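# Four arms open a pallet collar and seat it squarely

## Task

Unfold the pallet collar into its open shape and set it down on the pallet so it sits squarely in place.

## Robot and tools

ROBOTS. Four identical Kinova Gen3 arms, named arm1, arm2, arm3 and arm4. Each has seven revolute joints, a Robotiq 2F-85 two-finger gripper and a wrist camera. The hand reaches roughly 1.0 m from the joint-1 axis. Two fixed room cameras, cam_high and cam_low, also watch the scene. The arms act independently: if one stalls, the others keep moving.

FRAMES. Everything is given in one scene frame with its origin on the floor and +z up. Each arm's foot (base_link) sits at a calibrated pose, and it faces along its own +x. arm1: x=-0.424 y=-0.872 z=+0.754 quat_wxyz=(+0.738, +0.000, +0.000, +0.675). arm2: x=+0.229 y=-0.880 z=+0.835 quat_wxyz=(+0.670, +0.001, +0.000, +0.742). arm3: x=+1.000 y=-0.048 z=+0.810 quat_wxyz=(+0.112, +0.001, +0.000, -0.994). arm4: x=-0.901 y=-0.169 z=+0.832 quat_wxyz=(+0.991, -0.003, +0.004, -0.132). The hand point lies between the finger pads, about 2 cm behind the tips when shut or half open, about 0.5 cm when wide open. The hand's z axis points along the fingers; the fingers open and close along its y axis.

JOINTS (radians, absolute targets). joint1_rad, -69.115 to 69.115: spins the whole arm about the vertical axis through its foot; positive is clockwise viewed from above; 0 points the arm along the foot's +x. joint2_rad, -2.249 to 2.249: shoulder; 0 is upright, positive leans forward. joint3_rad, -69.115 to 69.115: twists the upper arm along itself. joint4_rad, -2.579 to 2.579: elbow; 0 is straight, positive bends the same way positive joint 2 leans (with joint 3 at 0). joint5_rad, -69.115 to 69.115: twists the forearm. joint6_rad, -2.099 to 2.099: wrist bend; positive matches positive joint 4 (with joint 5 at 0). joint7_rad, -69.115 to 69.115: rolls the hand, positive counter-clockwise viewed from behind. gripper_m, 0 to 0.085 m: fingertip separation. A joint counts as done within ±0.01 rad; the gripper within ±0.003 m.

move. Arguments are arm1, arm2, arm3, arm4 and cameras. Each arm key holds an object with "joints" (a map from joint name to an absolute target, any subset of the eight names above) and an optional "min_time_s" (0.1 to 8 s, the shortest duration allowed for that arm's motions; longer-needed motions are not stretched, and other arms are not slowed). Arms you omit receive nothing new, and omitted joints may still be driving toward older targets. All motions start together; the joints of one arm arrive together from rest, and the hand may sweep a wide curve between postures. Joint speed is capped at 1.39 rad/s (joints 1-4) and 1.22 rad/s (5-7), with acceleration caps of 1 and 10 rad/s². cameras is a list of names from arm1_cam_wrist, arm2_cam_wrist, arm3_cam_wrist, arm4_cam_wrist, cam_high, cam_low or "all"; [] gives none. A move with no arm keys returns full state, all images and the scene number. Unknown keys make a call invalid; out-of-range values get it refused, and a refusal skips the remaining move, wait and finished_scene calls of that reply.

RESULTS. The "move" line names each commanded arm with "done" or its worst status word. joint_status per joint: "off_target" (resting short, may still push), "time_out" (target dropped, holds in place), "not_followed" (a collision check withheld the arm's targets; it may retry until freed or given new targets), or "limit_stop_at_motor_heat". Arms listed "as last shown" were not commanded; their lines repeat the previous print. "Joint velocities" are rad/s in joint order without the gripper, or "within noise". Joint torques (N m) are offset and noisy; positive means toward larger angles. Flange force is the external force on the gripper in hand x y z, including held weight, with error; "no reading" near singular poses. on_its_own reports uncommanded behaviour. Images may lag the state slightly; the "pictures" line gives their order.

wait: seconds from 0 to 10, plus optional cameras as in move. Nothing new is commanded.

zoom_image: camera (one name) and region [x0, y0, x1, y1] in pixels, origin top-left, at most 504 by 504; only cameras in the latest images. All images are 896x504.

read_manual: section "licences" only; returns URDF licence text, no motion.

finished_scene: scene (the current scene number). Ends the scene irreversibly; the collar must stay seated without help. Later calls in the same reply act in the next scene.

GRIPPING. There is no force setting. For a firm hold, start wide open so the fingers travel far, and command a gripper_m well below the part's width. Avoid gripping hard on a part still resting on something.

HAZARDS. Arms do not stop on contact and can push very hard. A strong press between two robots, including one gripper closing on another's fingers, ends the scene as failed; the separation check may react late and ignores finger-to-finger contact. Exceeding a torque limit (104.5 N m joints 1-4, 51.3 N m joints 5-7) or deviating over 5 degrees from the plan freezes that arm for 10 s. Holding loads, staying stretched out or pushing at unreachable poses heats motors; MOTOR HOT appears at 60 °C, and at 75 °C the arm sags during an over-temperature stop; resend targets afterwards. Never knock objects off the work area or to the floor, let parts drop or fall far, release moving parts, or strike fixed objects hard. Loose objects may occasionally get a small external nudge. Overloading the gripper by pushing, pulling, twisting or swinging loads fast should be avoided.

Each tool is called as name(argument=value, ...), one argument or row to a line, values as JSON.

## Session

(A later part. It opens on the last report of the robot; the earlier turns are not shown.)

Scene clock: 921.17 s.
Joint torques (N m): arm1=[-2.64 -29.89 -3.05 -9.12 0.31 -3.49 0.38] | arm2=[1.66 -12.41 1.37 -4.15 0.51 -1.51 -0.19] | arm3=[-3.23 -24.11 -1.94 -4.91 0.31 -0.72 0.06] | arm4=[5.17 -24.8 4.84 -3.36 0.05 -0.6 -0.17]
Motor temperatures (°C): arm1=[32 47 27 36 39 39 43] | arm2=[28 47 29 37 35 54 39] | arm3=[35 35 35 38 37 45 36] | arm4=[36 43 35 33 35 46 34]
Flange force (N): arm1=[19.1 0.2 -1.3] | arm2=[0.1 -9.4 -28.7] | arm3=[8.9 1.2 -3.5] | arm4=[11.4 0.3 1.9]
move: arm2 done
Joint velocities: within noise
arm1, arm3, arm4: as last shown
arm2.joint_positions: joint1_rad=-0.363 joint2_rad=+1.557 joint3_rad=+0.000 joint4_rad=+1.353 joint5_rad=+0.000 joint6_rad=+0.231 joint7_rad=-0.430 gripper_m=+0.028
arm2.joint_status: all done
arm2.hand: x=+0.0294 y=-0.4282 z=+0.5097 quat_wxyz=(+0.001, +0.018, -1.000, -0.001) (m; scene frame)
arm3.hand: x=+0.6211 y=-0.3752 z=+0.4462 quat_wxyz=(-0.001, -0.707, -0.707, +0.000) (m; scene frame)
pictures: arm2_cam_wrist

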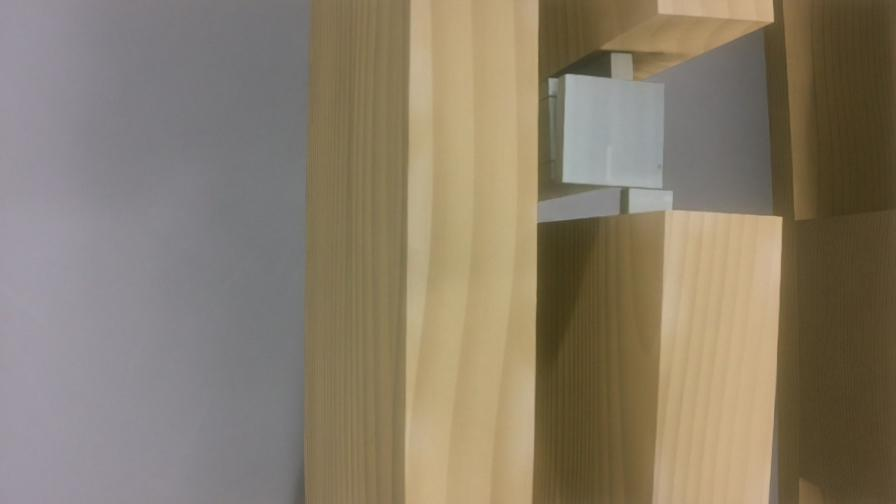

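move(
  arm2={"joints":{"gripper_m":0}},
)

move(
  arm1={"joints":{"joint2_rad":1.0628,"joint4_rad":1.9579,"joint6_rad":0.1209,"gripper_m":0.028},"min_time_s":2.5},
)

move(
  arm1={"joints":{"joint1_rad":0.344,"joint2_rad":1.1691,"joint4_rad":1.5923,"joint6_rad":0.3802,"joint7_rad":0.459}},
  cameras=["arm1_cam_wrist","cam_low"],
)

Scene clock: 935.30 s.
Joint torques (N m): arm1=[-2.9 -33.04 -3.24 -9.54 0.27 -3.85 0.38] | arm2=[-0.45 -8.14 -0.9 1.39 0.57 0.72 0.02] | arm3=[-0.81 -22.17 0.44 -3.02 0.49 0.09 -0.02] | arm4=[0.37 -21.24 -0.53 -1.17 -0.19 0.33 0.01]
Motor temperatures (°C): arm1=[32 47 27 35 39 39 43] | arm2=[28 45 29 36 35 53 39] | arm3=[35 35 35 38 37 45 36] | arm4=[35 43 34 32 35 45 34]
Flange force (N): arm1=[19.7 -0.4 5.3] | arm2=[0.9 2.9 -25.9] | arm3=[3.1 1.7 -3.3] | arm4=[0.6 -0.3 -1.0]
move: arm2 off_target
Joint velocities: within noise
arm1, arm3, arm4: as last shown
arm2.joint_positions: joint1_rad=-0.363 joint2_rad=+1.557 joint3_rad=+0.000 joint4_rad=+1.353 joint5_rad=+0.000 joint6_rad=+0.231 joint7_rad=-0.430 gripper_m=+0.020
arm2.joint_status: gripper_m off_target (ended at +0.020, target +0.000)
arm2.hand: x=+0.0294 y=-0.4282 z=+0.5097 quat_wxyz=(+0.001, +0.018, -1.000, -0.001) (m; scene frame)
arm3.hand: x=+0.6210 y=-0.3753 z=+0.4463 quat_wxyz=(-0.001, -0.707, -0.707, +0.000) (m; scene frame)
pictures: none

Scene clock: 938.17 s.
Joint torques (N m): arm1=[-0.55 -20.47 -0.95 -1.18 0.29 0.02 0.4] | arm2=[0.91 -7.31 1.34 -3.49 0.93 -2.03 0.18] | arm3=[-0.73 -22.1 0.45 -3.03 0.49 0.1 -0.06] | arm4=[1.32 -21.45 0.43 -1.88 -0.13 0.04 -0.02]
Motor temperatures (°C): arm1=[32 47 27 35 39 39 43] | arm2=[28 45 29 36 35 53 39] | arm3=[35 35 35 38 37 45 36] | arm4=[35 43 34 32 35 45 34]
Flange force (N): arm1=[-0.1 -0.3 4.4] | arm2=[-0.2 -7.8 -39.3] | arm3=[3.2 1.9 -3.5] | arm4=[3.2 -1.0 -2.4]
move: arm1 done
Joint velocities: within noise
arm1.joint_positions: joint1_rad=+0.160 joint2_rad=+1.063 joint3_rad=+0.000 joint4_rad=+1.958 joint5_rad=+0.000 joint6_rad=+0.121 joint7_rad=+1.820 gripper_m=+0.028
arm1.joint_status: all done
arm1.hand: x=-0.2995 y=-0.4850 z=+0.6195 quat_wxyz=(+0.000, +0.707, -0.707, +0.000) (m; scene frame)
arm2, arm3, arm4: as last shown
arm3.hand: x=+0.6210 y=-0.3752 z=+0.4462 quat_wxyz=(-0.001, -0.707, -0.707, +0.000) (m; scene frame)
pictures: none

Scene clock: 940.07 s.
Joint torques (N m): arm1=[-0.54 -23.63 -0.95 -3.44 0.23 0 0.39] | arm2=[0.91 -7.29 1.39 -3.49 0.97 -2 0.2] | arm3=[-0.72 -22.13 0.46 -3.02 0.51 0.1 -0.08] | arm4=[1.34 -21.48 0.47 -1.86 -0.14 0.01 -0.04]
Motor temperatures (°C): arm1=[32 47 27 35 39 39 43] | arm2=[28 45 29 36 34 53 39] | arm3=[35 35 35 38 37 45 36] | arm4=[35 43 34 31 35 45 34]
Flange force (N): arm1=[-0.6 0.9 3.7] | arm2=[-0.1 -7.9 -39.4] | arm3=[3.1 1.8 -3.4] | arm4=[3.1 -0.8 -2.2]
move: arm1 done
Joint velocities: within noise
arm1.joint_positions: joint1_rad=+0.344 joint2_rad=+1.169 joint3_rad=+0.000 joint4_rad=+1.592 joint5_rad=+0.000 joint6_rad=+0.380 joint7_rad=+0.459 gripper_m=+0.028
arm1.joint_status: all done
arm1.hand: x=-0.1896 y=-0.4249 z=+0.5995 quat_wxyz=(+0.000, +0.013, -1.000, +0.000) (m; scene frame)
arm2, arm3, arm4: as last shown
pictures: arm1_cam_wrist, cam_low

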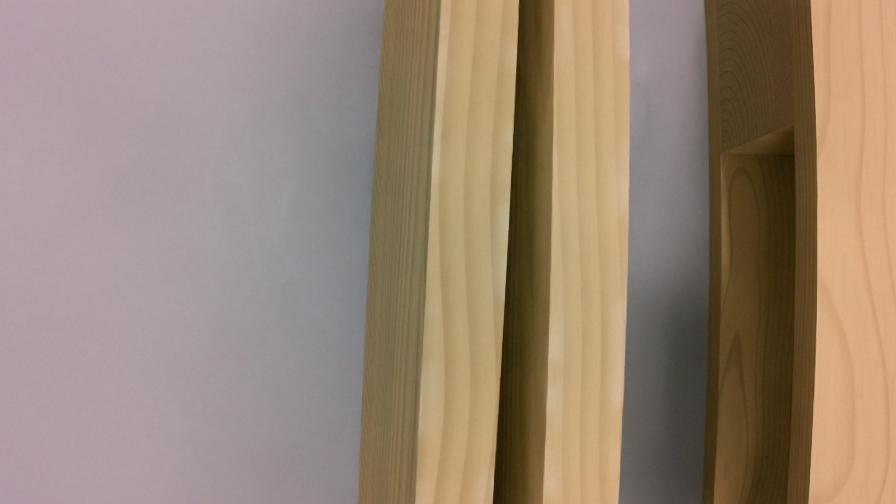

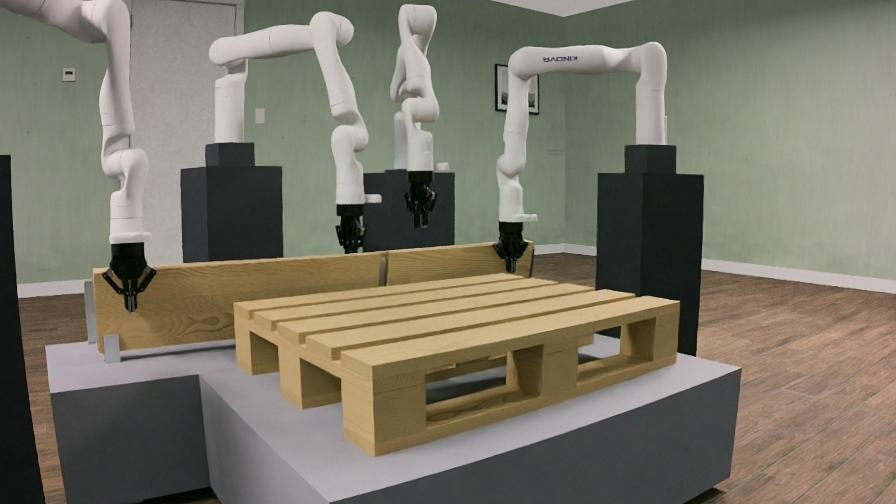

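move(
  arm2={"joints":{"joint2_rad":1.4936,"joint4_rad":1.4129,"joint6_rad":0.2351},"min_time_s":3},
  cameras=["arm1_cam_wrist","cam_low","arm2_cam_wrist"],
)

Scene clock: 954.17 s.
Joint torques (N m): arm1=[-0.57 -23.59 -1.03 -3.43 0.24 0 0.36] | arm2=[2.69 -30.29 3.74 -4.48 0.95 -0.24 0.04] | arm3=[-0.7 -22.11 0.44 -3.03 0.49 0.13 -0.03] | arm4=[0.44 -21.3 -0.57 -1.19 -0.2 0.31 -0.05]
Motor temperatures (°C): arm1=[32 46 27 34 38 38 43] | arm2=[28 44 29 35 34 52 39] | arm3=[34 35 34 37 37 45 36] | arm4=[34 42 33 31 35 45 34]
Flange force (N): arm1=[-0.7 0.9 3.6] | arm2=[4.1 -5.9 13.3] | arm3=[3.1 2.0 -3.5] | arm4=[0.7 -0.3 -0.9]
move: arm2 done
Joint velocities: within noise
arm1, arm4: as last shown
arm2.joint_positions: joint1_rad=-0.363 joint2_rad=+1.494 joint3_rad=+0.000 joint4_rad=+1.413 joint5_rad=+0.000 joint6_rad=+0.235 joint7_rad=-0.430 gripper_m=+0.015
arm2.joint_status: all done
arm2.on_its_own: gripper_m moved -0.006 toward your old target +0.000
arm2.hand: x=+0.0294 y=-0.4283 z=+0.5367 quat_wxyz=(+0.001, +0.018, -1.000, -0.001) (m; scene frame)
arm3.joint_positions: joint1_rad=-0.535 joint2_rad=+1.649 joint3_rad=+0.000 joint4_rad=+1.232 joint5_rad=+0.000 joint6_rad=+0.261 joint7_rad=+2.382 gripper_m=+0.000
arm3.joint_status: not commanded
arm3.hand: x=+0.6211 y=-0.3752 z=+0.4462 quat_wxyz=(-0.001, -0.707, -0.707, +0.000) (m; scene frame)
pictures: arm1_cam_wrist, arm2_cam_wrist, cam_low

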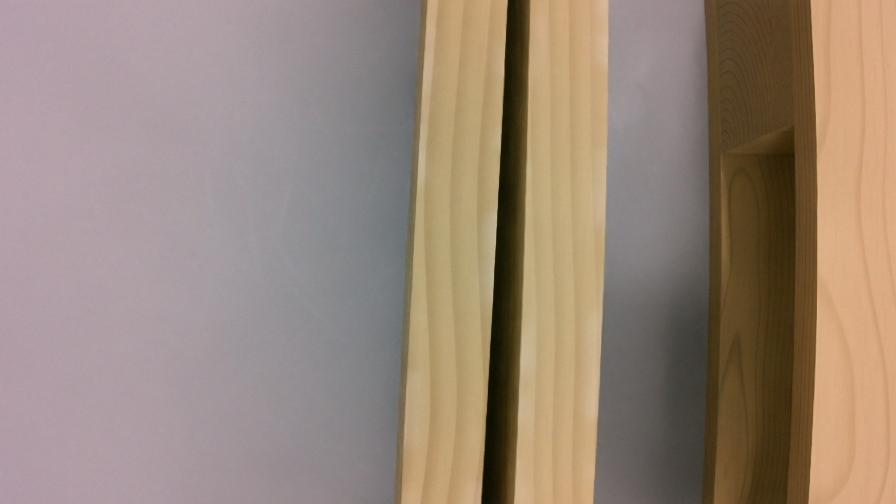

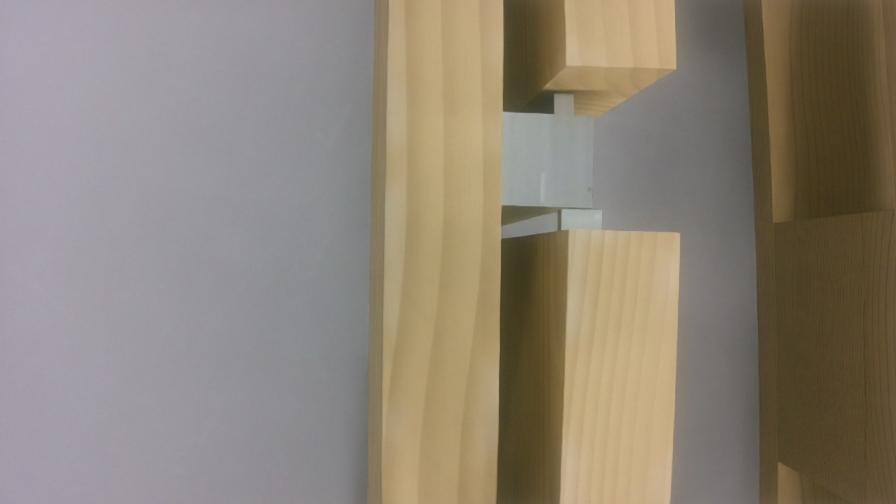

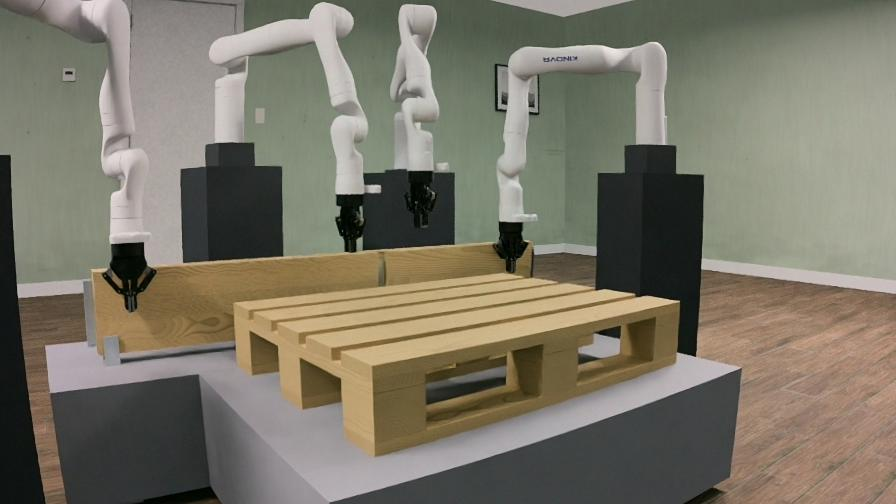

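move(
  arm2={"joints":{"gripper_m":0.026}},
  cameras=["arm2_cam_wrist"],
)

move(
  arm2={"joints":{"joint2_rad":1.5832,"joint4_rad":1.3269,"joint6_rad":0.2315},"min_time_s":3},
  cameras=["arm2_cam_wrist"],
)

Scene clock: 967.90 s.
Joint torques (N m): arm1=[-0.54 -23.64 -0.92 -3.43 0.25 -0.05 0.38] | arm2=[1.11 -20.87 0.85 -3.76 0.3 -0.67 -0.35] | arm3=[-0.7 -22.14 0.42 -3.04 0.48 0.09 -0.02] | arm4=[0.43 -21.34 -0.55 -1.23 -0.15 0.3 -0.04]
Motor temperatures (°C): arm1=[32 45 27 34 38 38 43] | arm2=[28 44 29 34 34 52 39] | arm3=[34 35 34 37 37 44 36] | arm4=[34 42 32 30 35 45 34]
Flange force (N): arm1=[-0.7 1.1 3.7] | arm2=[0.1 -5.4 -7.3] | arm3=[3.1 1.9 -3.5] | arm4=[0.8 -0.4 -0.9]
move: arm2 done
Joint velocities: within noise
arm1, arm3: as last shown
arm2.joint_positions: joint1_rad=-0.363 joint2_rad=+1.494 joint3_rad=+0.000 joint4_rad=+1.413 joint5_rad=+0.000 joint6_rad=+0.235 joint7_rad=-0.430 gripper_m=+0.026
arm2.joint_status: all done
arm2.hand: x=+0.0295 y=-0.4282 z=+0.5367 quat_wxyz=(+0.001, +0.018, -1.000, -0.001) (m; scene frame)
arm3.hand: x=+0.6210 y=-0.3752 z=+0.4462 quat_wxyz=(-0.001, -0.707, -0.707, +0.000) (m; scene frame)
arm4.joint_positions: joint1_rad=+0.137 joint2_rad=+1.673 joint3_rad=+0.000 joint4_rad=+1.310 joint5_rad=+0.000 joint6_rad=+0.158 joint7_rad=+0.402 gripper_m=+0.000
arm4.joint_status: not commanded
arm4.hand: x=-0.4842 y=-0.3772 z=+0.4495 quat_wxyz=(+0.002, -0.707, -0.707, +0.005) (m; scene frame)
pictures: arm2_cam_wrist

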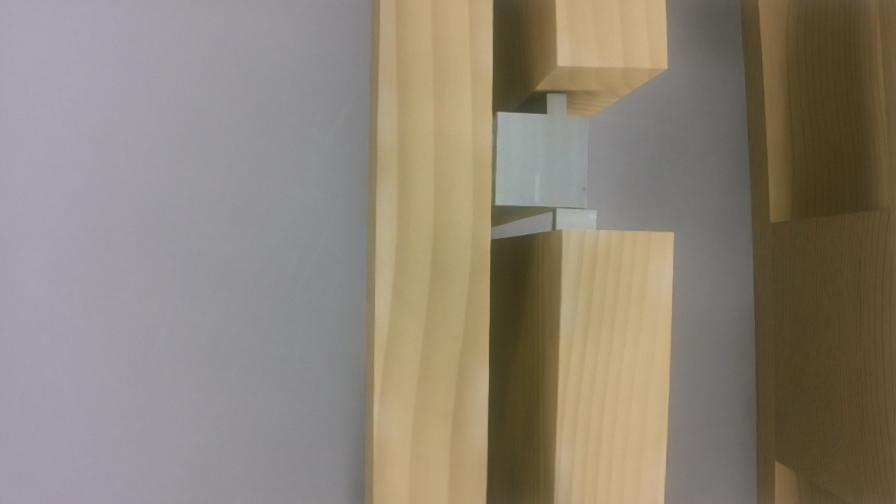

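Scene clock: 973.73 s.
Joint torques (N m): arm1=[-0.58 -23.61 -0.98 -3.42 0.25 -0.03 0.4] | arm2=[-25.38 52.58 -34.09 -51.42 -2.79 -35.87 0.98] | arm3=[-29.52 -26.88 -28.4 -12.8 -1.65 -4.39 0.99] | arm4=[13.81 -35.53 15.1 -21.57 0.73 -8.51 -0.21]
Motor temperatures (°C): arm1=[32 45 27 34 38 38 43] | arm2=[28 45 29 35 34 53 39] | arm3=[34 36 34 36 37 44 36] | arm4=[33 42 32 30 35 45 34]
Flange force (N): arm1=[-0.7 1.0 3.6] | arm2=[-88.5 -96.4 -292.1] | arm3=[57.0 -20.3 -17.1] | arm4=[44.4 -25.4 -19.7]
move: arm2 time_out
TORQUE WARNING: arm2's joint6_rad reached its warning level (29.4 N m). A warning alone does not stop the arm.
Joint velocities: within noise
arm1, arm3, arm4: as last shown
arm2.joint_positions: joint1_rad=-0.363 joint2_rad=+1.528 joint3_rad=+0.000 joint4_rad=+1.327 joint5_rad=+0.000 joint6_rad=+0.273 joint7_rad=-0.430 gripper_m=+0.026
arm2.joint_status: joint2_rad time_out (moved +0.034 of +0.090); joint6_rad time_out (moved +0.038 of -0.004); the others done
arm2.hand: x=+0.0201 y=-0.4096 z=+0.5266 quat_wxyz=(+0.004, +0.018, -1.000, -0.007) (m; scene frame)
pictures: arm2_cam_wrist

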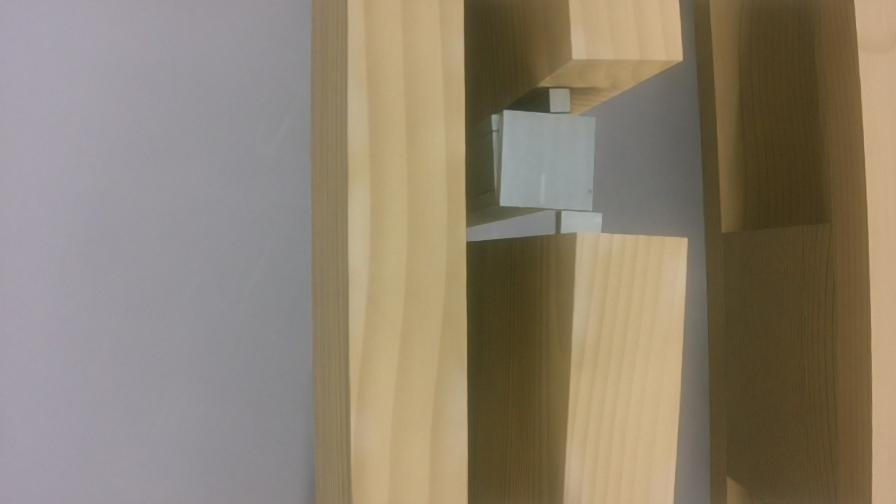

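move(
  arm2={"joints":{"joint1_rad":-0.3632,"joint2_rad":1.4704,"joint4_rad":1.4332,"joint6_rad":0.238},"min_time_s":1.5},
  cameras=["arm2_cam_wrist"],
)

Scene clock: 980.73 s.
Joint torques (N m): arm1=[-0.58 -23.61 -1 -3.47 0.24 -0.02 0.38] | arm2=[0.56 -20.45 0.15 -2.94 0.22 -0.31 -0.36] | arm3=[-0.74 -22.15 0.47 -2.96 0.52 0.1 -0.05] | arm4=[0.45 -21.25 -0.56 -1.22 -0.16 0.3 -0.05]
Motor temperatures (°C): arm1=[32 44 27 34 38 38 43] | arm2=[28 45 29 36 34 55 39] | arm3=[34 36 34 36 37 44 36] | arm4=[33 43 32 30 35 45 34]
Flange force (N): arm1=[-0.7 0.8 3.6] | arm2=[-0.2 -3.3 -6.3] | arm3=[2.9 1.7 -3.2] | arm4=[0.8 -0.4 -1.1]
move: arm2 done
TORQUE WARNING: arm2's joint6_rad reached its warning level (29.4 N m). A warning alone does not stop the arm.
Joint velocities: within noise
arm1, arm3, arm4: as last shown
arm2.joint_positions: joint1_rad=-0.363 joint2_rad=+1.470 joint3_rad=+0.000 joint4_rad=+1.433 joint5_rad=+0.000 joint6_rad=+0.238 joint7_rad=-0.430 gripper_m=+0.026
arm2.joint_status: all done
arm2.hand: x=+0.0295 y=-0.4282 z=+0.5467 quat_wxyz=(+0.001, +0.018, -1.000, -0.001) (m; scene frame)
pictures: arm2_cam_wrist

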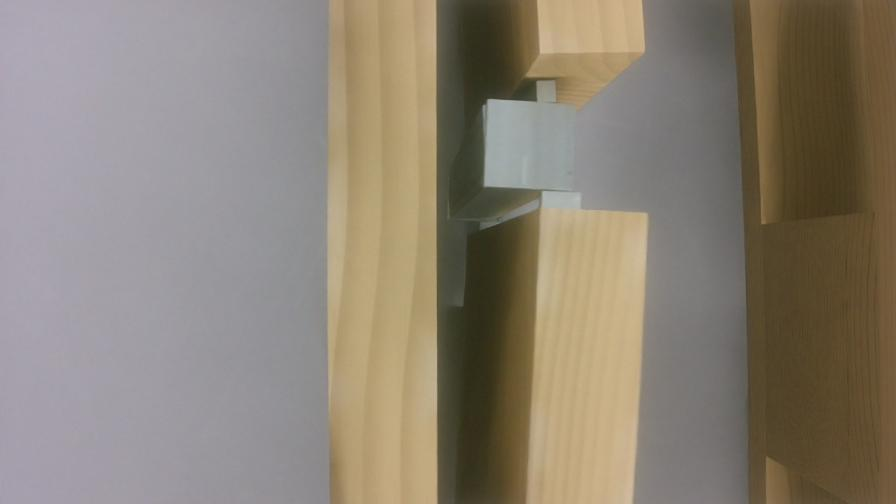

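move(
  arm2={"joints":{"joint1_rad":-0.3758,"joint2_rad":1.4641,"joint4_rad":1.4788,"joint6_rad":0.1987,"joint7_rad":-0.4428,"gripper_m":0.028}},
)

move(
  arm2={"joints":{"joint2_rad":1.523,"joint4_rad":1.4263,"joint6_rad":0.1923},"min_time_s":1.5},
  cameras=["arm2_cam_wrist"],
)

Scene clock: 998.83 s.
Joint torques (N m): arm1=[-0.57 -23.63 -1 -3.46 0.24 -0.02 0.4] | arm2=[0.58 -20.05 0.16 -2.71 0.23 -0.25 -0.37] | arm3=[-0.75 -22.13 0.49 -3 0.49 0.11 0] | arm4=[0.41 -21.31 -0.52 -1.24 -0.18 0.31 -0.03]
Motor temperatures (°C): arm1=[31 44 27 33 38 38 43] | arm2=[28 44 29 35 34 53 39] | arm3=[33 35 33 36 37 44 36] | arm4=[32 42 31 29 35 44 34]
Flange force (N): arm1=[-0.6 0.9 3.6] | arm2=[-0.3 -3.6 -6.7] | arm3=[3.1 1.8 -3.4] | arm4=[0.8 -0.5 -1.0]
move: arm2 done
Joint velocities: within noise
arm1, arm3, arm4: as last shown
arm2.joint_positions: joint1_rad=-0.376 joint2_rad=+1.464 joint3_rad=+0.000 joint4_rad=+1.479 joint5_rad=+0.000 joint6_rad=+0.199 joint7_rad=-0.443 gripper_m=+0.028
arm2.joint_status: all done
arm2.hand: x=+0.0295 y=-0.4417 z=+0.5466 quat_wxyz=(+0.001, +0.018, -1.000, -0.001) (m; scene frame)
pictures: none

Scene clock: 1000.60 s.
Joint torques (N m): arm1=[-0.49 -23.65 -1 -3.43 0.24 -0.01 0.39] | arm2=[0.56 -20.16 0.1 -2.6 0.23 -0.3 -0.37] | arm3=[-0.71 -22.18 0.42 -3 0.49 0.1 -0.04] | arm4=[0.41 -21.35 -0.53 -1.24 -0.18 0.31 -0.04]
Motor temperatures (°C): arm1=[31 44 27 33 38 37 43] | arm2=[28 44 29 35 34 53 39] | arm3=[33 35 33 36 37 44 36] | arm4=[32 42 31 29 35 44 34]
Flange force (N): arm1=[-0.6 1.1 3.7] | arm2=[-0.2 -3.2 -6.6] | arm3=[3.0 1.8 -3.3] | arm4=[0.8 -0.4 -0.9]
move: arm2 done
Joint velocities: within noise
arm1, arm3, arm4: as last shown
arm2.joint_positions: joint1_rad=-0.376 joint2_rad=+1.523 joint3_rad=+0.000 joint4_rad=+1.426 joint5_rad=+0.000 joint6_rad=+0.192 joint7_rad=-0.443 gripper_m=+0.028
arm2.joint_status: all done
arm2.hand: x=+0.0294 y=-0.4417 z=+0.5215 quat_wxyz=(+0.001, +0.018, -1.000, -0.001) (m; scene frame)
pictures: arm2_cam_wrist

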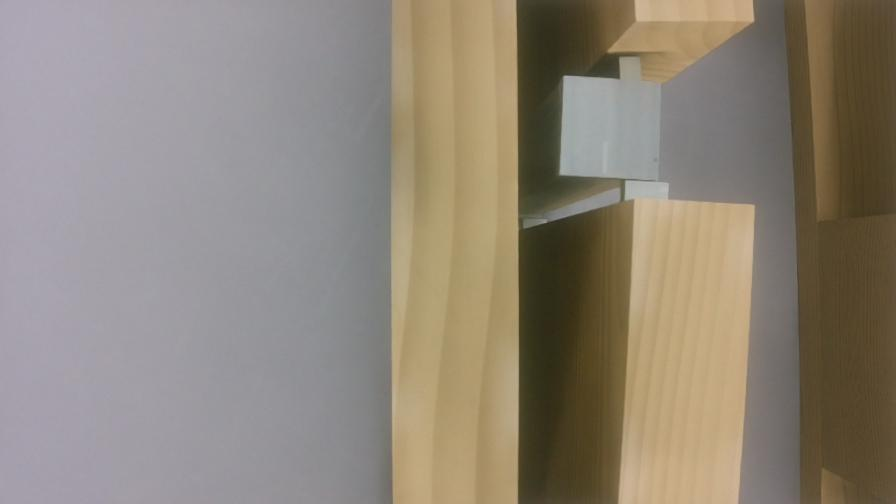

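move(
  arm2={"joints":{"joint2_rad":1.563,"joint4_rad":1.3876,"joint6_rad":0.191},"min_time_s":1.5},
)

move(
  arm2={"joints":{"gripper_m":0}},
  cameras=["arm2_cam_wrist","arm1_cam_wrist"],
)

Scene clock: 1017.57 s.
Joint torques (N m): arm1=[-0.59 -23.66 -1 -3.49 0.22 -0.01 0.39] | arm2=[0.68 -20.17 0.21 -2.63 0.2 -0.28 -0.33] | arm3=[-0.73 -22.13 0.4 -3.02 0.49 0.12 -0.03] | arm4=[0.43 -21.29 -0.55 -1.24 -0.19 0.3 -0.06]
Motor temperatures (°C): arm1=[31 43 27 33 38 37 43] | arm2=[28 43 29 34 34 52 39] | arm3=[33 35 33 35 37 44 36] | arm4=[32 41 31 29 35 44 34]
Flange force (N): arm1=[-0.6 0.8 3.7] | arm2=[-0.1 -3.6 -6.8] | arm3=[3.1 1.9 -3.5] | arm4=[0.7 -0.4 -1.1]
move: arm2 done
Joint velocities: within noise
arm1, arm3, arm4: as last shown
arm2.joint_positions: joint1_rad=-0.376 joint2_rad=+1.563 joint3_rad=+0.000 joint4_rad=+1.388 joint5_rad=+0.000 joint6_rad=+0.191 joint7_rad=-0.443 gripper_m=+0.028
arm2.joint_status: all done
arm2.hand: x=+0.0294 y=-0.4416 z=+0.5046 quat_wxyz=(+0.001, +0.018, -1.000, -0.001) (m; scene frame)
pictures: none

Scene clock: 1018.27 s.
Joint torques (N m): arm1=[-0.57 -23.63 -1.06 -3.44 0.24 -0.04 0.35] | arm2=[0.19 -14.91 0.98 -5.62 1.02 -3.04 0.32] | arm3=[-0.71 -22.13 0.42 -2.99 0.51 0.13 -0.04] | arm4=[0.42 -21.26 -0.56 -1.19 -0.18 0.33 -0.06]
Motor temperatures (°C): arm1=[31 43 27 33 38 37 43] | arm2=[28 43 29 34 34 52 39] | arm3=[33 35 33 35 37 44 36] | arm4=[32 41 31 29 35 44 34]
Flange force (N): arm1=[-0.8 1.0 3.6] | arm2=[-1.5 -7.9 -26.3] | arm3=[3.0 1.9 -3.4] | arm4=[0.7 -0.4 -1.0]
move: arm2 off_target
Joint velocities: within noise
arm1.joint_positions: joint1_rad=+0.344 joint2_rad=+1.169 joint3_rad=+0.000 joint4_rad=+1.592 joint5_rad=+0.000 joint6_rad=+0.380 joint7_rad=+0.459 gripper_m=+0.028
arm1.joint_status: not commanded
arm1.hand: x=-0.1896 y=-0.4249 z=+0.5995 quat_wxyz=(+0.000, +0.013, -1.000, +0.000) (m; scene frame)
arm2.joint_positions: joint1_rad=-0.376 joint2_rad=+1.563 joint3_rad=+0.000 joint4_rad=+1.388 joint5_rad=+0.000 joint6_rad=+0.191 joint7_rad=-0.443 gripper_m=+0.019
arm2.joint_status: gripper_m off_target (ended at +0.019, target +0.000)
arm2.hand: x=+0.0294 y=-0.4417 z=+0.5046 quat_wxyz=(+0.001, +0.018, -1.000, -0.001) (m; scene frame)
arm3, arm4: as last shown
pictures: arm1_cam_wrist, arm2_cam_wrist

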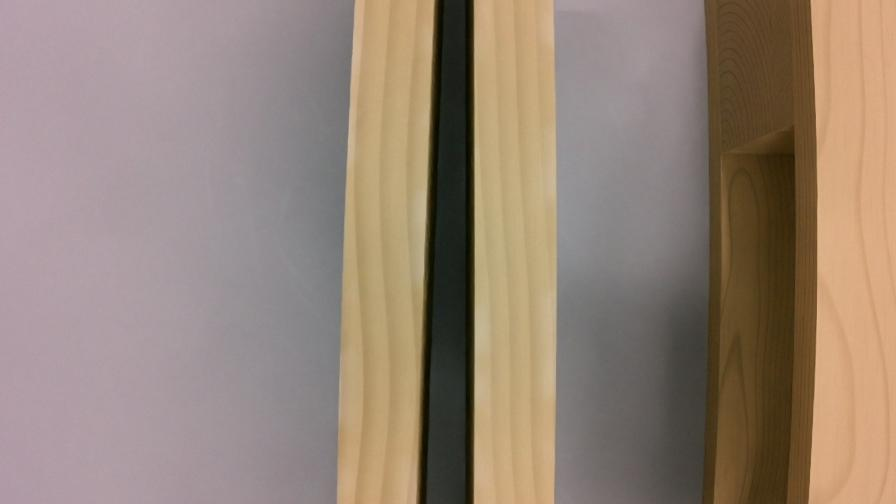

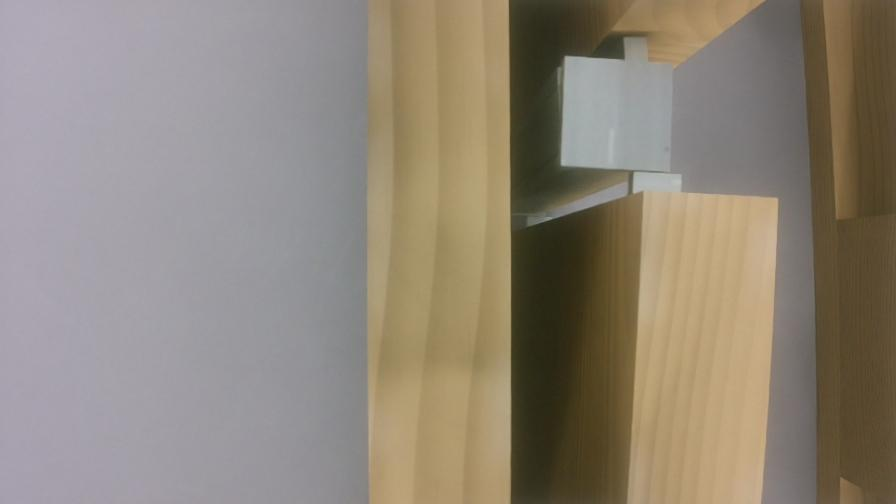

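move(
  arm2={"joints":{"joint2_rad":1.4946,"joint4_rad":1.4522,"joint6_rad":0.1948},"min_time_s":3},
  cameras=["arm1_cam_wrist","cam_low","arm2_cam_wrist"],
)

Scene clock: 1029.47 s.
Joint torques (N m): arm1=[-0.57 -23.59 -1.01 -3.46 0.26 -0.02 0.4] | arm2=[0.38 -49.54 0.94 -7.17 0.38 -1.17 -0.14] | arm3=[-0.86 -22.18 0.37 -3.1 0.48 0.06 -0.04] | arm4=[0.43 -21.33 -0.58 -1.23 -0.19 0.32 -0.02]
Motor temperatures (°C): arm1=[31 43 27 32 38 37 43] | arm2=[28 43 29 34 34 52 39] | arm3=[32 35 33 35 37 44 36] | arm4=[31 41 30 28 35 44 34]
Flange force (N): arm1=[-0.6 0.9 3.6] | arm2=[-0.3 -3.5 52.8] | arm3=[3.4 1.8 -3.5] | arm4=[0.8 -0.4 -1.0]
move: arm2 done
Joint velocities: within noise
arm1, arm4: as last shown
arm2.joint_positions: joint1_rad=-0.376 joint2_rad=+1.495 joint3_rad=+0.000 joint4_rad=+1.452 joint5_rad=+0.000 joint6_rad=+0.195 joint7_rad=-0.443 gripper_m=+0.019
arm2.joint_status: all done
arm2.hand: x=+0.0295 y=-0.4417 z=+0.5336 quat_wxyz=(+0.001, +0.018, -1.000, -0.001) (m; scene frame)
arm3.joint_positions: joint1_rad=-0.535 joint2_rad=+1.649 joint3_rad=+0.000 joint4_rad=+1.232 joint5_rad=+0.000 joint6_rad=+0.261 joint7_rad=+2.382 gripper_m=+0.000
arm3.joint_status: not commanded
arm3.hand: x=+0.6210 y=-0.3752 z=+0.4462 quat_wxyz=(-0.001, -0.707, -0.707, +0.000) (m; scene frame)
pictures: arm1_cam_wrist, arm2_cam_wrist, cam_low

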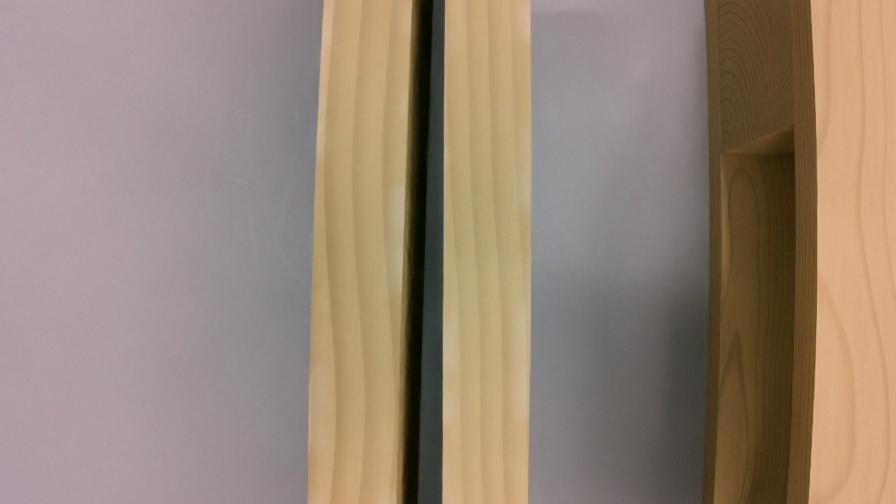

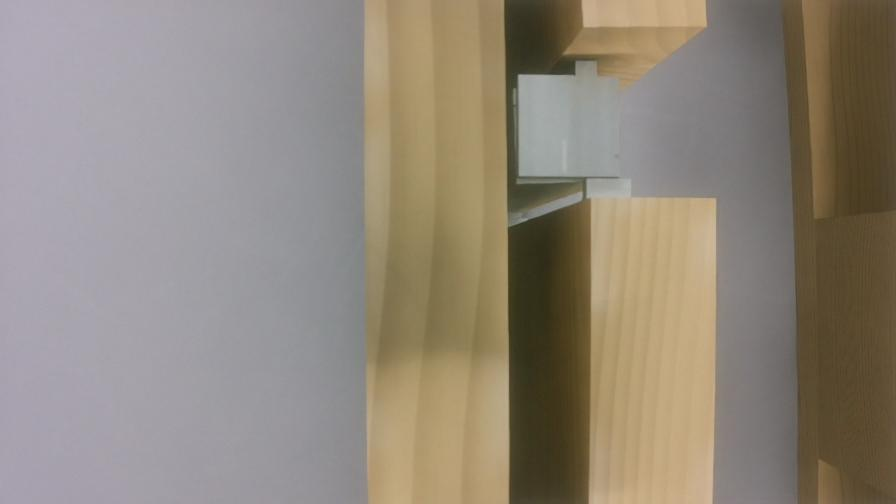

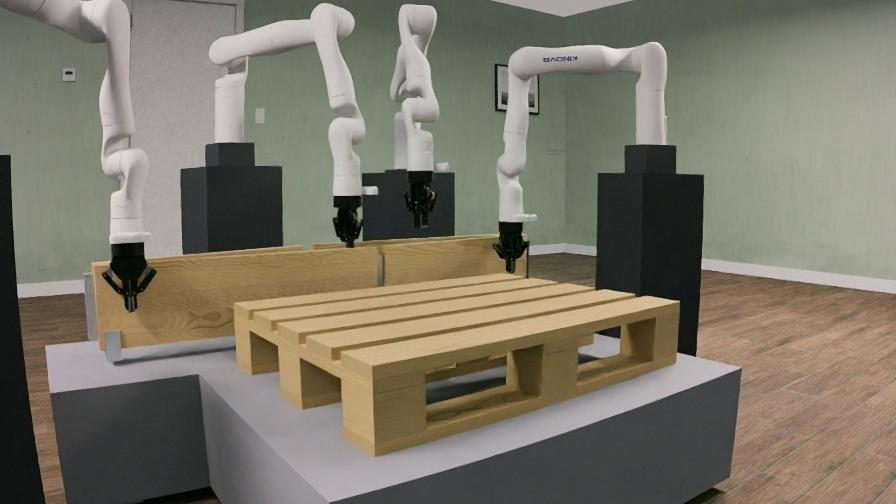

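move(
  arm1={"joints":{"joint1_rad":0.1,"joint2_rad":0.6,"joint4_rad":1.7,"joint6_rad":0.84,"joint7_rad":0.343}},
  arm3={"joints":{"joint1_rad":-0.2492,"joint2_rad":1.377,"joint4_rad":1.7598,"joint6_rad":0.0048,"joint7_rad":2.668}},
  arm4={"joints":{"joint1_rad":-0.2379,"joint2_rad":1.4302,"joint4_rad":1.6951,"joint6_rad":0.0163,"joint7_rad":0.0269}},
)

move(
  arm2={"joints":{"joint2_rad":1.3361,"joint4_rad":1.5772,"joint6_rad":0.2283},"min_time_s":2.5},
)

move(
  arm2={"joints":{"joint2_rad":1.1979,"joint4_rad":1.6582,"joint6_rad":0.2855},"min_time_s":2.5},
  cameras=["cam_high","cam_low"],
)

Scene clock: 1057.47 s.
Joint torques (N m): arm1=[-0.6 -19.84 -1.15 -6.8 0.25 -0.01 0.37] | arm2=[0.57 -49.93 1.18 -7.76 0.3 -1.91 -0.32] | arm3=[-0.71 -19.68 0.44 -0.77 0.51 0.08 -0.03] | arm4=[0.39 -19.97 -0.57 0.11 -0.15 0.29 -0.03]
Motor temperatures (°C): arm1=[31 42 27 32 38 37 43] | arm2=[28 48 29 32 34 51 39] | arm3=[32 36 32 34 37 44 36] | arm4=[31 40 30 28 35 44 34]
Flange force (N): arm1=[-1.5 2.4 2.8] | arm2=[-0.1 -3.1 52.3] | arm3=[2.0 1.9 -2.5] | arm4=[0.5 -0.4 -0.8]
move: arm1 done; arm3 done; arm4 done
Joint velocities: within noise
arm1.joint_positions: joint1_rad=+0.100 joint2_rad=+0.600 joint3_rad=+0.000 joint4_rad=+1.700 joint5_rad=+0.000 joint6_rad=+0.840 joint7_rad=+0.343 gripper_m=+0.028
arm1.joint_status: all done
arm1.hand: x=-0.3103 y=-0.4125 z=+0.8647 quat_wxyz=(+0.000, +0.077, -0.997, -0.001) (m; scene frame)
arm2: as last shown
arm3.joint_positions: joint1_rad=-0.249 joint2_rad=+1.377 joint3_rad=+0.000 joint4_rad=+1.760 joint5_rad=+0.000 joint6_rad=+0.005 joint7_rad=+2.668 gripper_m=+0.000
arm3.joint_status: all done
arm3.hand: x=+0.6206 y=-0.2153 z=+0.5493 quat_wxyz=(-0.001, -0.707, -0.707, +0.000) (m; scene frame)
arm4.joint_positions: joint1_rad=-0.238 joint2_rad=+1.430 joint3_rad=+0.000 joint4_rad=+1.695 joint5_rad=+0.000 joint6_rad=+0.016 joint7_rad=+0.027 gripper_m=+0.000
arm4.joint_status: all done
arm4.hand: x=-0.4831 y=-0.2069 z=+0.5469 quat_wxyz=(+0.002, -0.707, -0.707, +0.005) (m; scene frame)
pictures: none

Scene clock: 1060.27 s.
Joint torques (N m): arm1=[-0.57 -19.97 -1.18 -6.81 0.27 -0.06 0.39] | arm2=[0.59 -49.6 1.19 -8.64 0.28 -1.84 -0.35] | arm3=[-0.72 -19.65 0.45 -0.77 0.49 0.1 -0.03] | arm4=[0.35 -19.95 -0.59 0.09 -0.18 0.32 -0.02]
Motor temperatures (°C): arm1=[31 42 27 32 38 37 43] | arm2=[28 48 29 32 34 51 39] | arm3=[32 36 32 34 37 44 36] | arm4=[31 40 29 28 35 44 34]
Flange force (N): arm1=[-1.5 2.7 2.9] | arm2=[-0.3 -3.5 52.4] | arm3=[2.1 1.9 -2.5] | arm4=[0.4 -0.5 -0.8]
move: arm2 done
Joint velocities: within noise
arm1, arm3, arm4: as last shown
arm2.joint_positions: joint1_rad=-0.376 joint2_rad=+1.336 joint3_rad=+0.000 joint4_rad=+1.577 joint5_rad=+0.000 joint6_rad=+0.228 joint7_rad=-0.443 gripper_m=+0.019
arm2.joint_status: all done
arm2.hand: x=+0.0296 y=-0.4419 z=+0.6016 quat_wxyz=(+0.001, +0.018, -1.000, -0.001) (m; scene frame)
arm3.hand: x=+0.6207 y=-0.2153 z=+0.5493 quat_wxyz=(-0.001, -0.707, -0.707, +0.000) (m; scene frame)
pictures: none

Scene clock: 1063.07 s.
Joint torques (N m): arm1=[-0.58 -19.97 -1.17 -6.81 0.26 -0.06 0.41] | arm2=[0.63 -49.31 1.09 -10.22 0.28 -1.81 -0.35] | arm3=[-0.69 -19.64 0.47 -0.75 0.48 0.09 -0.03] | arm4=[0.35 -20.01 -0.6 0.13 -0.19 0.31 -0.03]
Motor temperatures (°C): arm1=[31 42 27 32 38 37 43] | arm2=[28 48 29 32 34 50 39] | arm3=[32 36 32 34 37 44 36] | arm4=[31 40 29 28 35 44 34]
Flange force (N): arm1=[-1.5 2.8 2.9] | arm2=[-0.4 -4.0 52.8] | arm3=[2.0 1.9 -2.5] | arm4=[0.4 -0.4 -0.6]
move: arm2 done
Joint velocities: within noise
arm1, arm3, arm4: as last shown
arm2.joint_positions: joint1_rad=-0.376 joint2_rad=+1.198 joint3_rad=+0.000 joint4_rad=+1.658 joint5_rad=+0.000 joint6_rad=+0.285 joint7_rad=-0.443 gripper_m=+0.019
arm2.joint_status: all done
arm2.hand: x=+0.0297 y=-0.4420 z=+0.6616 quat_wxyz=(+0.001, +0.018, -1.000, -0.001) (m; scene frame)
pictures: cam_high, cam_low

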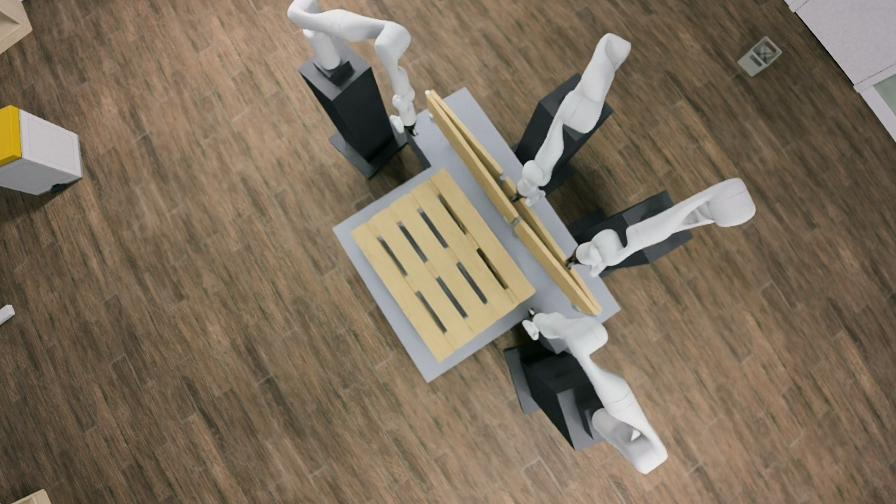

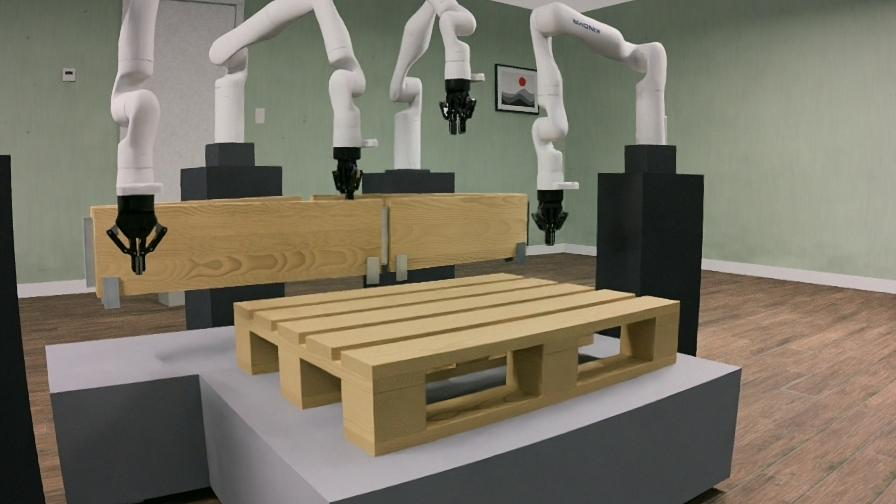

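move(
  arm2={"joints":{"joint2_rad":1.0842,"joint4_rad":1.705,"joint6_rad":0.3524},"min_time_s":2.5},
  arm3={"joints":{"joint2_rad":0.7594,"joint4_rad":1.9743,"joint6_rad":0.4079,"gripper_m":0.07}},
  arm4={"joints":{"joint2_rad":0.8062,"joint4_rad":1.9502,"joint6_rad":0.3852,"gripper_m":0.07}},
)

wait(
  seconds=1,
  cameras=["cam_high","arm3_cam_wrist","arm4_cam_wrist","arm2_cam_wrist"],
)

Scene clock: 1086.23 s.
Joint torques (N m): arm1=[-0.57 -19.95 -1.14 -6.82 0.26 -0.03 0.42] | arm2=[0.61 -49.06 1.04 -11.95 0.24 -1.92 -0.38] | arm3=[-0.74 -17.4 0.33 -4.28 0.53 0.08 -0.03] | arm4=[0.35 -17.88 -0.71 -3.22 -0.16 0.31 0.01]
Motor temperatures (°C): arm1=[31 41 27 32 38 37 43] | arm2=[28 52 29 32 34 50 39] | arm3=[31 36 31 34 37 44 36] | arm4=[30 40 29 27 35 44 34]
Flange force (N): arm1=[-1.4 2.6 3.0] | arm2=[-0.5 -3.8 53.3] | arm3=[2.6 1.8 -0.5] | arm4=[1.0 -0.7 -0.4]
move: arm2 done; arm3 done; arm4 done
Joint velocities: within noise
arm1: as last shown
arm2.joint_positions: joint1_rad=-0.376 joint2_rad=+1.084 joint3_rad=+0.000 joint4_rad=+1.705 joint5_rad=+0.000 joint6_rad=+0.352 joint7_rad=-0.443 gripper_m=+0.019
arm2.joint_status: all done
arm2.hand: x=+0.0298 y=-0.4421 z=+0.7117 quat_wxyz=(+0.001, +0.018, -1.000, -0.001) (m; scene frame)
arm3.joint_positions: joint1_rad=-0.249 joint2_rad=+0.759 joint3_rad=+0.000 joint4_rad=+1.974 joint5_rad=+0.000 joint6_rad=+0.408 joint7_rad=+2.668 gripper_m=+0.070
arm3.joint_status: all done
arm3.hand: x=+0.6202 y=-0.2151 z=+0.7992 quat_wxyz=(-0.001, -0.707, -0.707, +0.000) (m; scene frame)
arm4.joint_positions: joint1_rad=-0.238 joint2_rad=+0.806 joint3_rad=+0.000 joint4_rad=+1.950 joint5_rad=+0.000 joint6_rad=+0.385 joint7_rad=+0.027 gripper_m=+0.070
arm4.joint_status: all done
arm4.hand: x=-0.4807 y=-0.2058 z=+0.8022 quat_wxyz=(+0.002, -0.707, -0.707, +0.005) (m; scene frame)
pictures: none

Scene clock: 1087.23 s.
Joint torques (N m): arm1=[-0.54 -19.91 -1.22 -6.87 0.23 -0.08 0.35] | arm2=[0.49 -48.96 1.01 -11.93 0.26 -1.84 -0.34] | arm3=[-0.74 -17.4 0.26 -4.23 0.52 0.12 -0.03] | arm4=[0.33 -17.86 -0.71 -3.22 -0.18 0.33 0]
Motor temperatures (°C): arm1=[31 41 27 31 38 37 43] | arm2=[28 52 29 32 34 50 39] | arm3=[31 36 31 34 37 44 36] | arm4=[30 40 29 27 35 44 34]
Flange force (N): arm1=[-1.4 2.5 2.8] | arm2=[-0.8 -4.0 53.2] | arm3=[2.6 1.8 -0.4] | arm4=[0.9 -0.8 -0.4]
Joint velocities: within noise
arm1.joint_positions: joint1_rad=+0.100 joint2_rad=+0.600 joint3_rad=+0.000 joint4_rad=+1.700 joint5_rad=+0.000 joint6_rad=+0.840 joint7_rad=+0.343 gripper_m=+0.028
arm1.joint_status: not commanded
arm1.hand: x=-0.3103 y=-0.4125 z=+0.8647 quat_wxyz=(+0.000, +0.077, -0.997, -0.001) (m; scene frame)
arm2.joint_positions: joint1_rad=-0.376 joint2_rad=+1.084 joint3_rad=+0.000 joint4_rad=+1.705 joint5_rad=+0.000 joint6_rad=+0.352 joint7_rad=-0.443 gripper_m=+0.019
arm2.joint_status: all done
arm2.hand: x=+0.0298 y=-0.4421 z=+0.7117 quat_wxyz=(+0.001, +0.018, -1.000, -0.001) (m; scene frame)
arm3.joint_positions: joint1_rad=-0.249 joint2_rad=+0.759 joint3_rad=+0.000 joint4_rad=+1.974 joint5_rad=+0.000 joint6_rad=+0.408 joint7_rad=+2.668 gripper_m=+0.070
arm3.joint_status: all done
arm3.hand: x=+0.6202 y=-0.2151 z=+0.7992 quat_wxyz=(-0.001, -0.707, -0.707, +0.000) (m; scene frame)
arm4.joint_positions: joint1_rad=-0.238 joint2_rad=+0.806 joint3_rad=+0.000 joint4_rad=+1.950 joint5_rad=+0.000 joint6_rad=+0.385 joint7_rad=+0.027 gripper_m=+0.070
arm4.joint_status: all done
arm4.hand: x=-0.4807 y=-0.2058 z=+0.8022 quat_wxyz=(+0.002, -0.707, -0.707, +0.005) (m; scene frame)
wait: 1.00 s; at rest by 0.27 s
pictures: arm2_cam_wrist, arm3_cam_wrist, arm4_cam_wrist, cam_high

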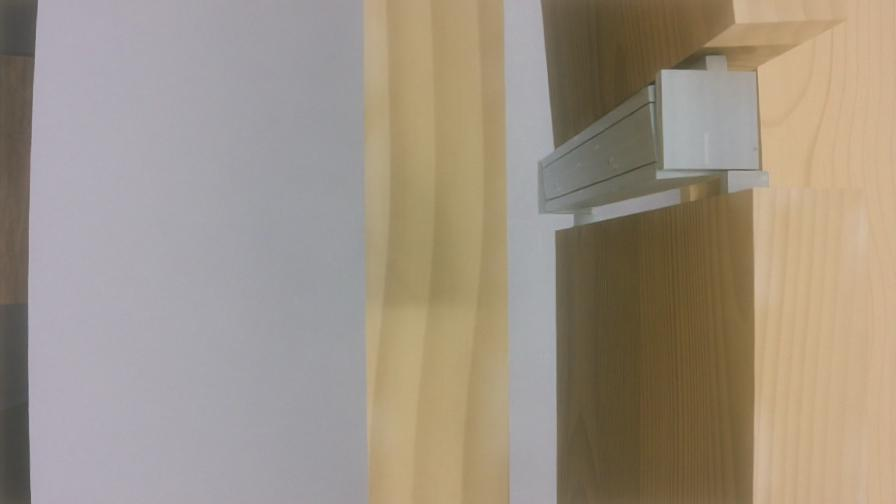

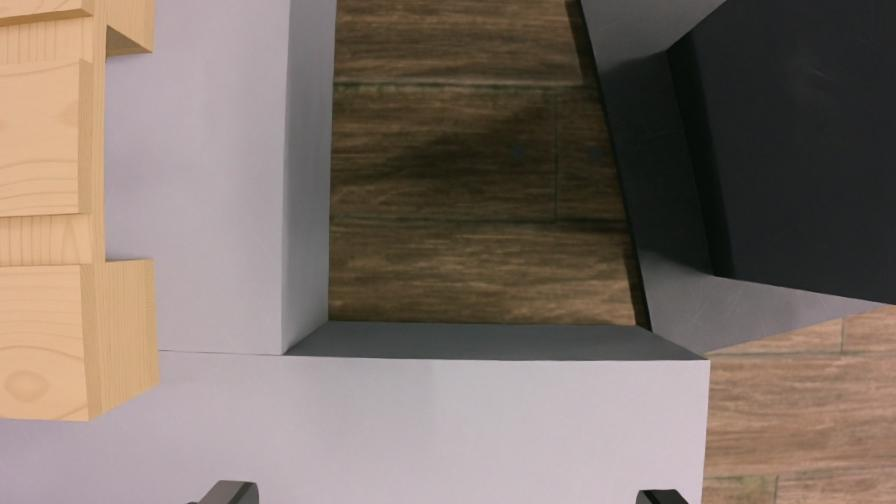

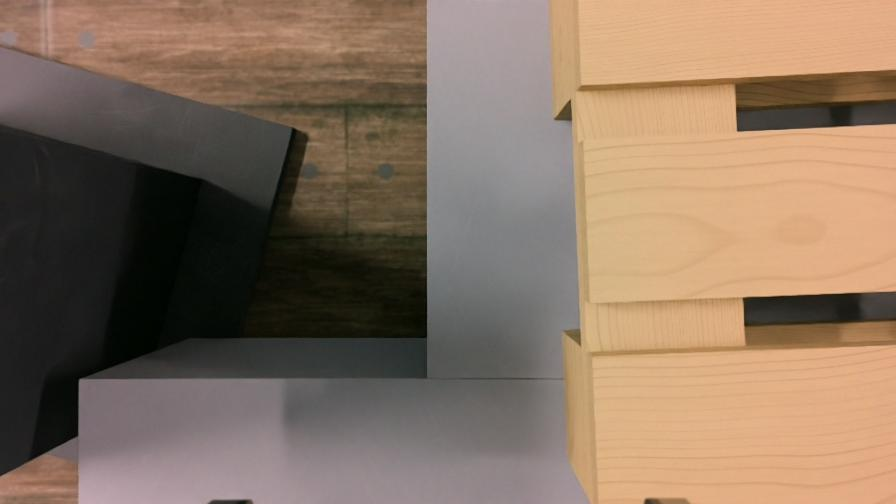

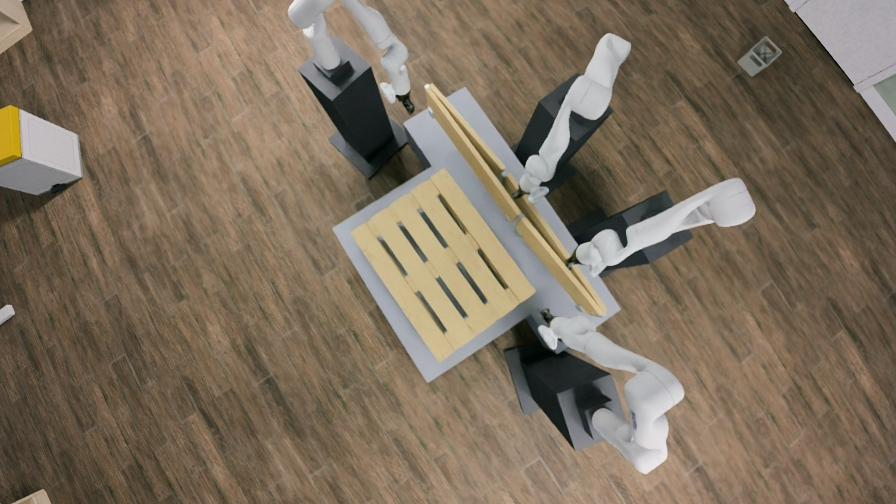

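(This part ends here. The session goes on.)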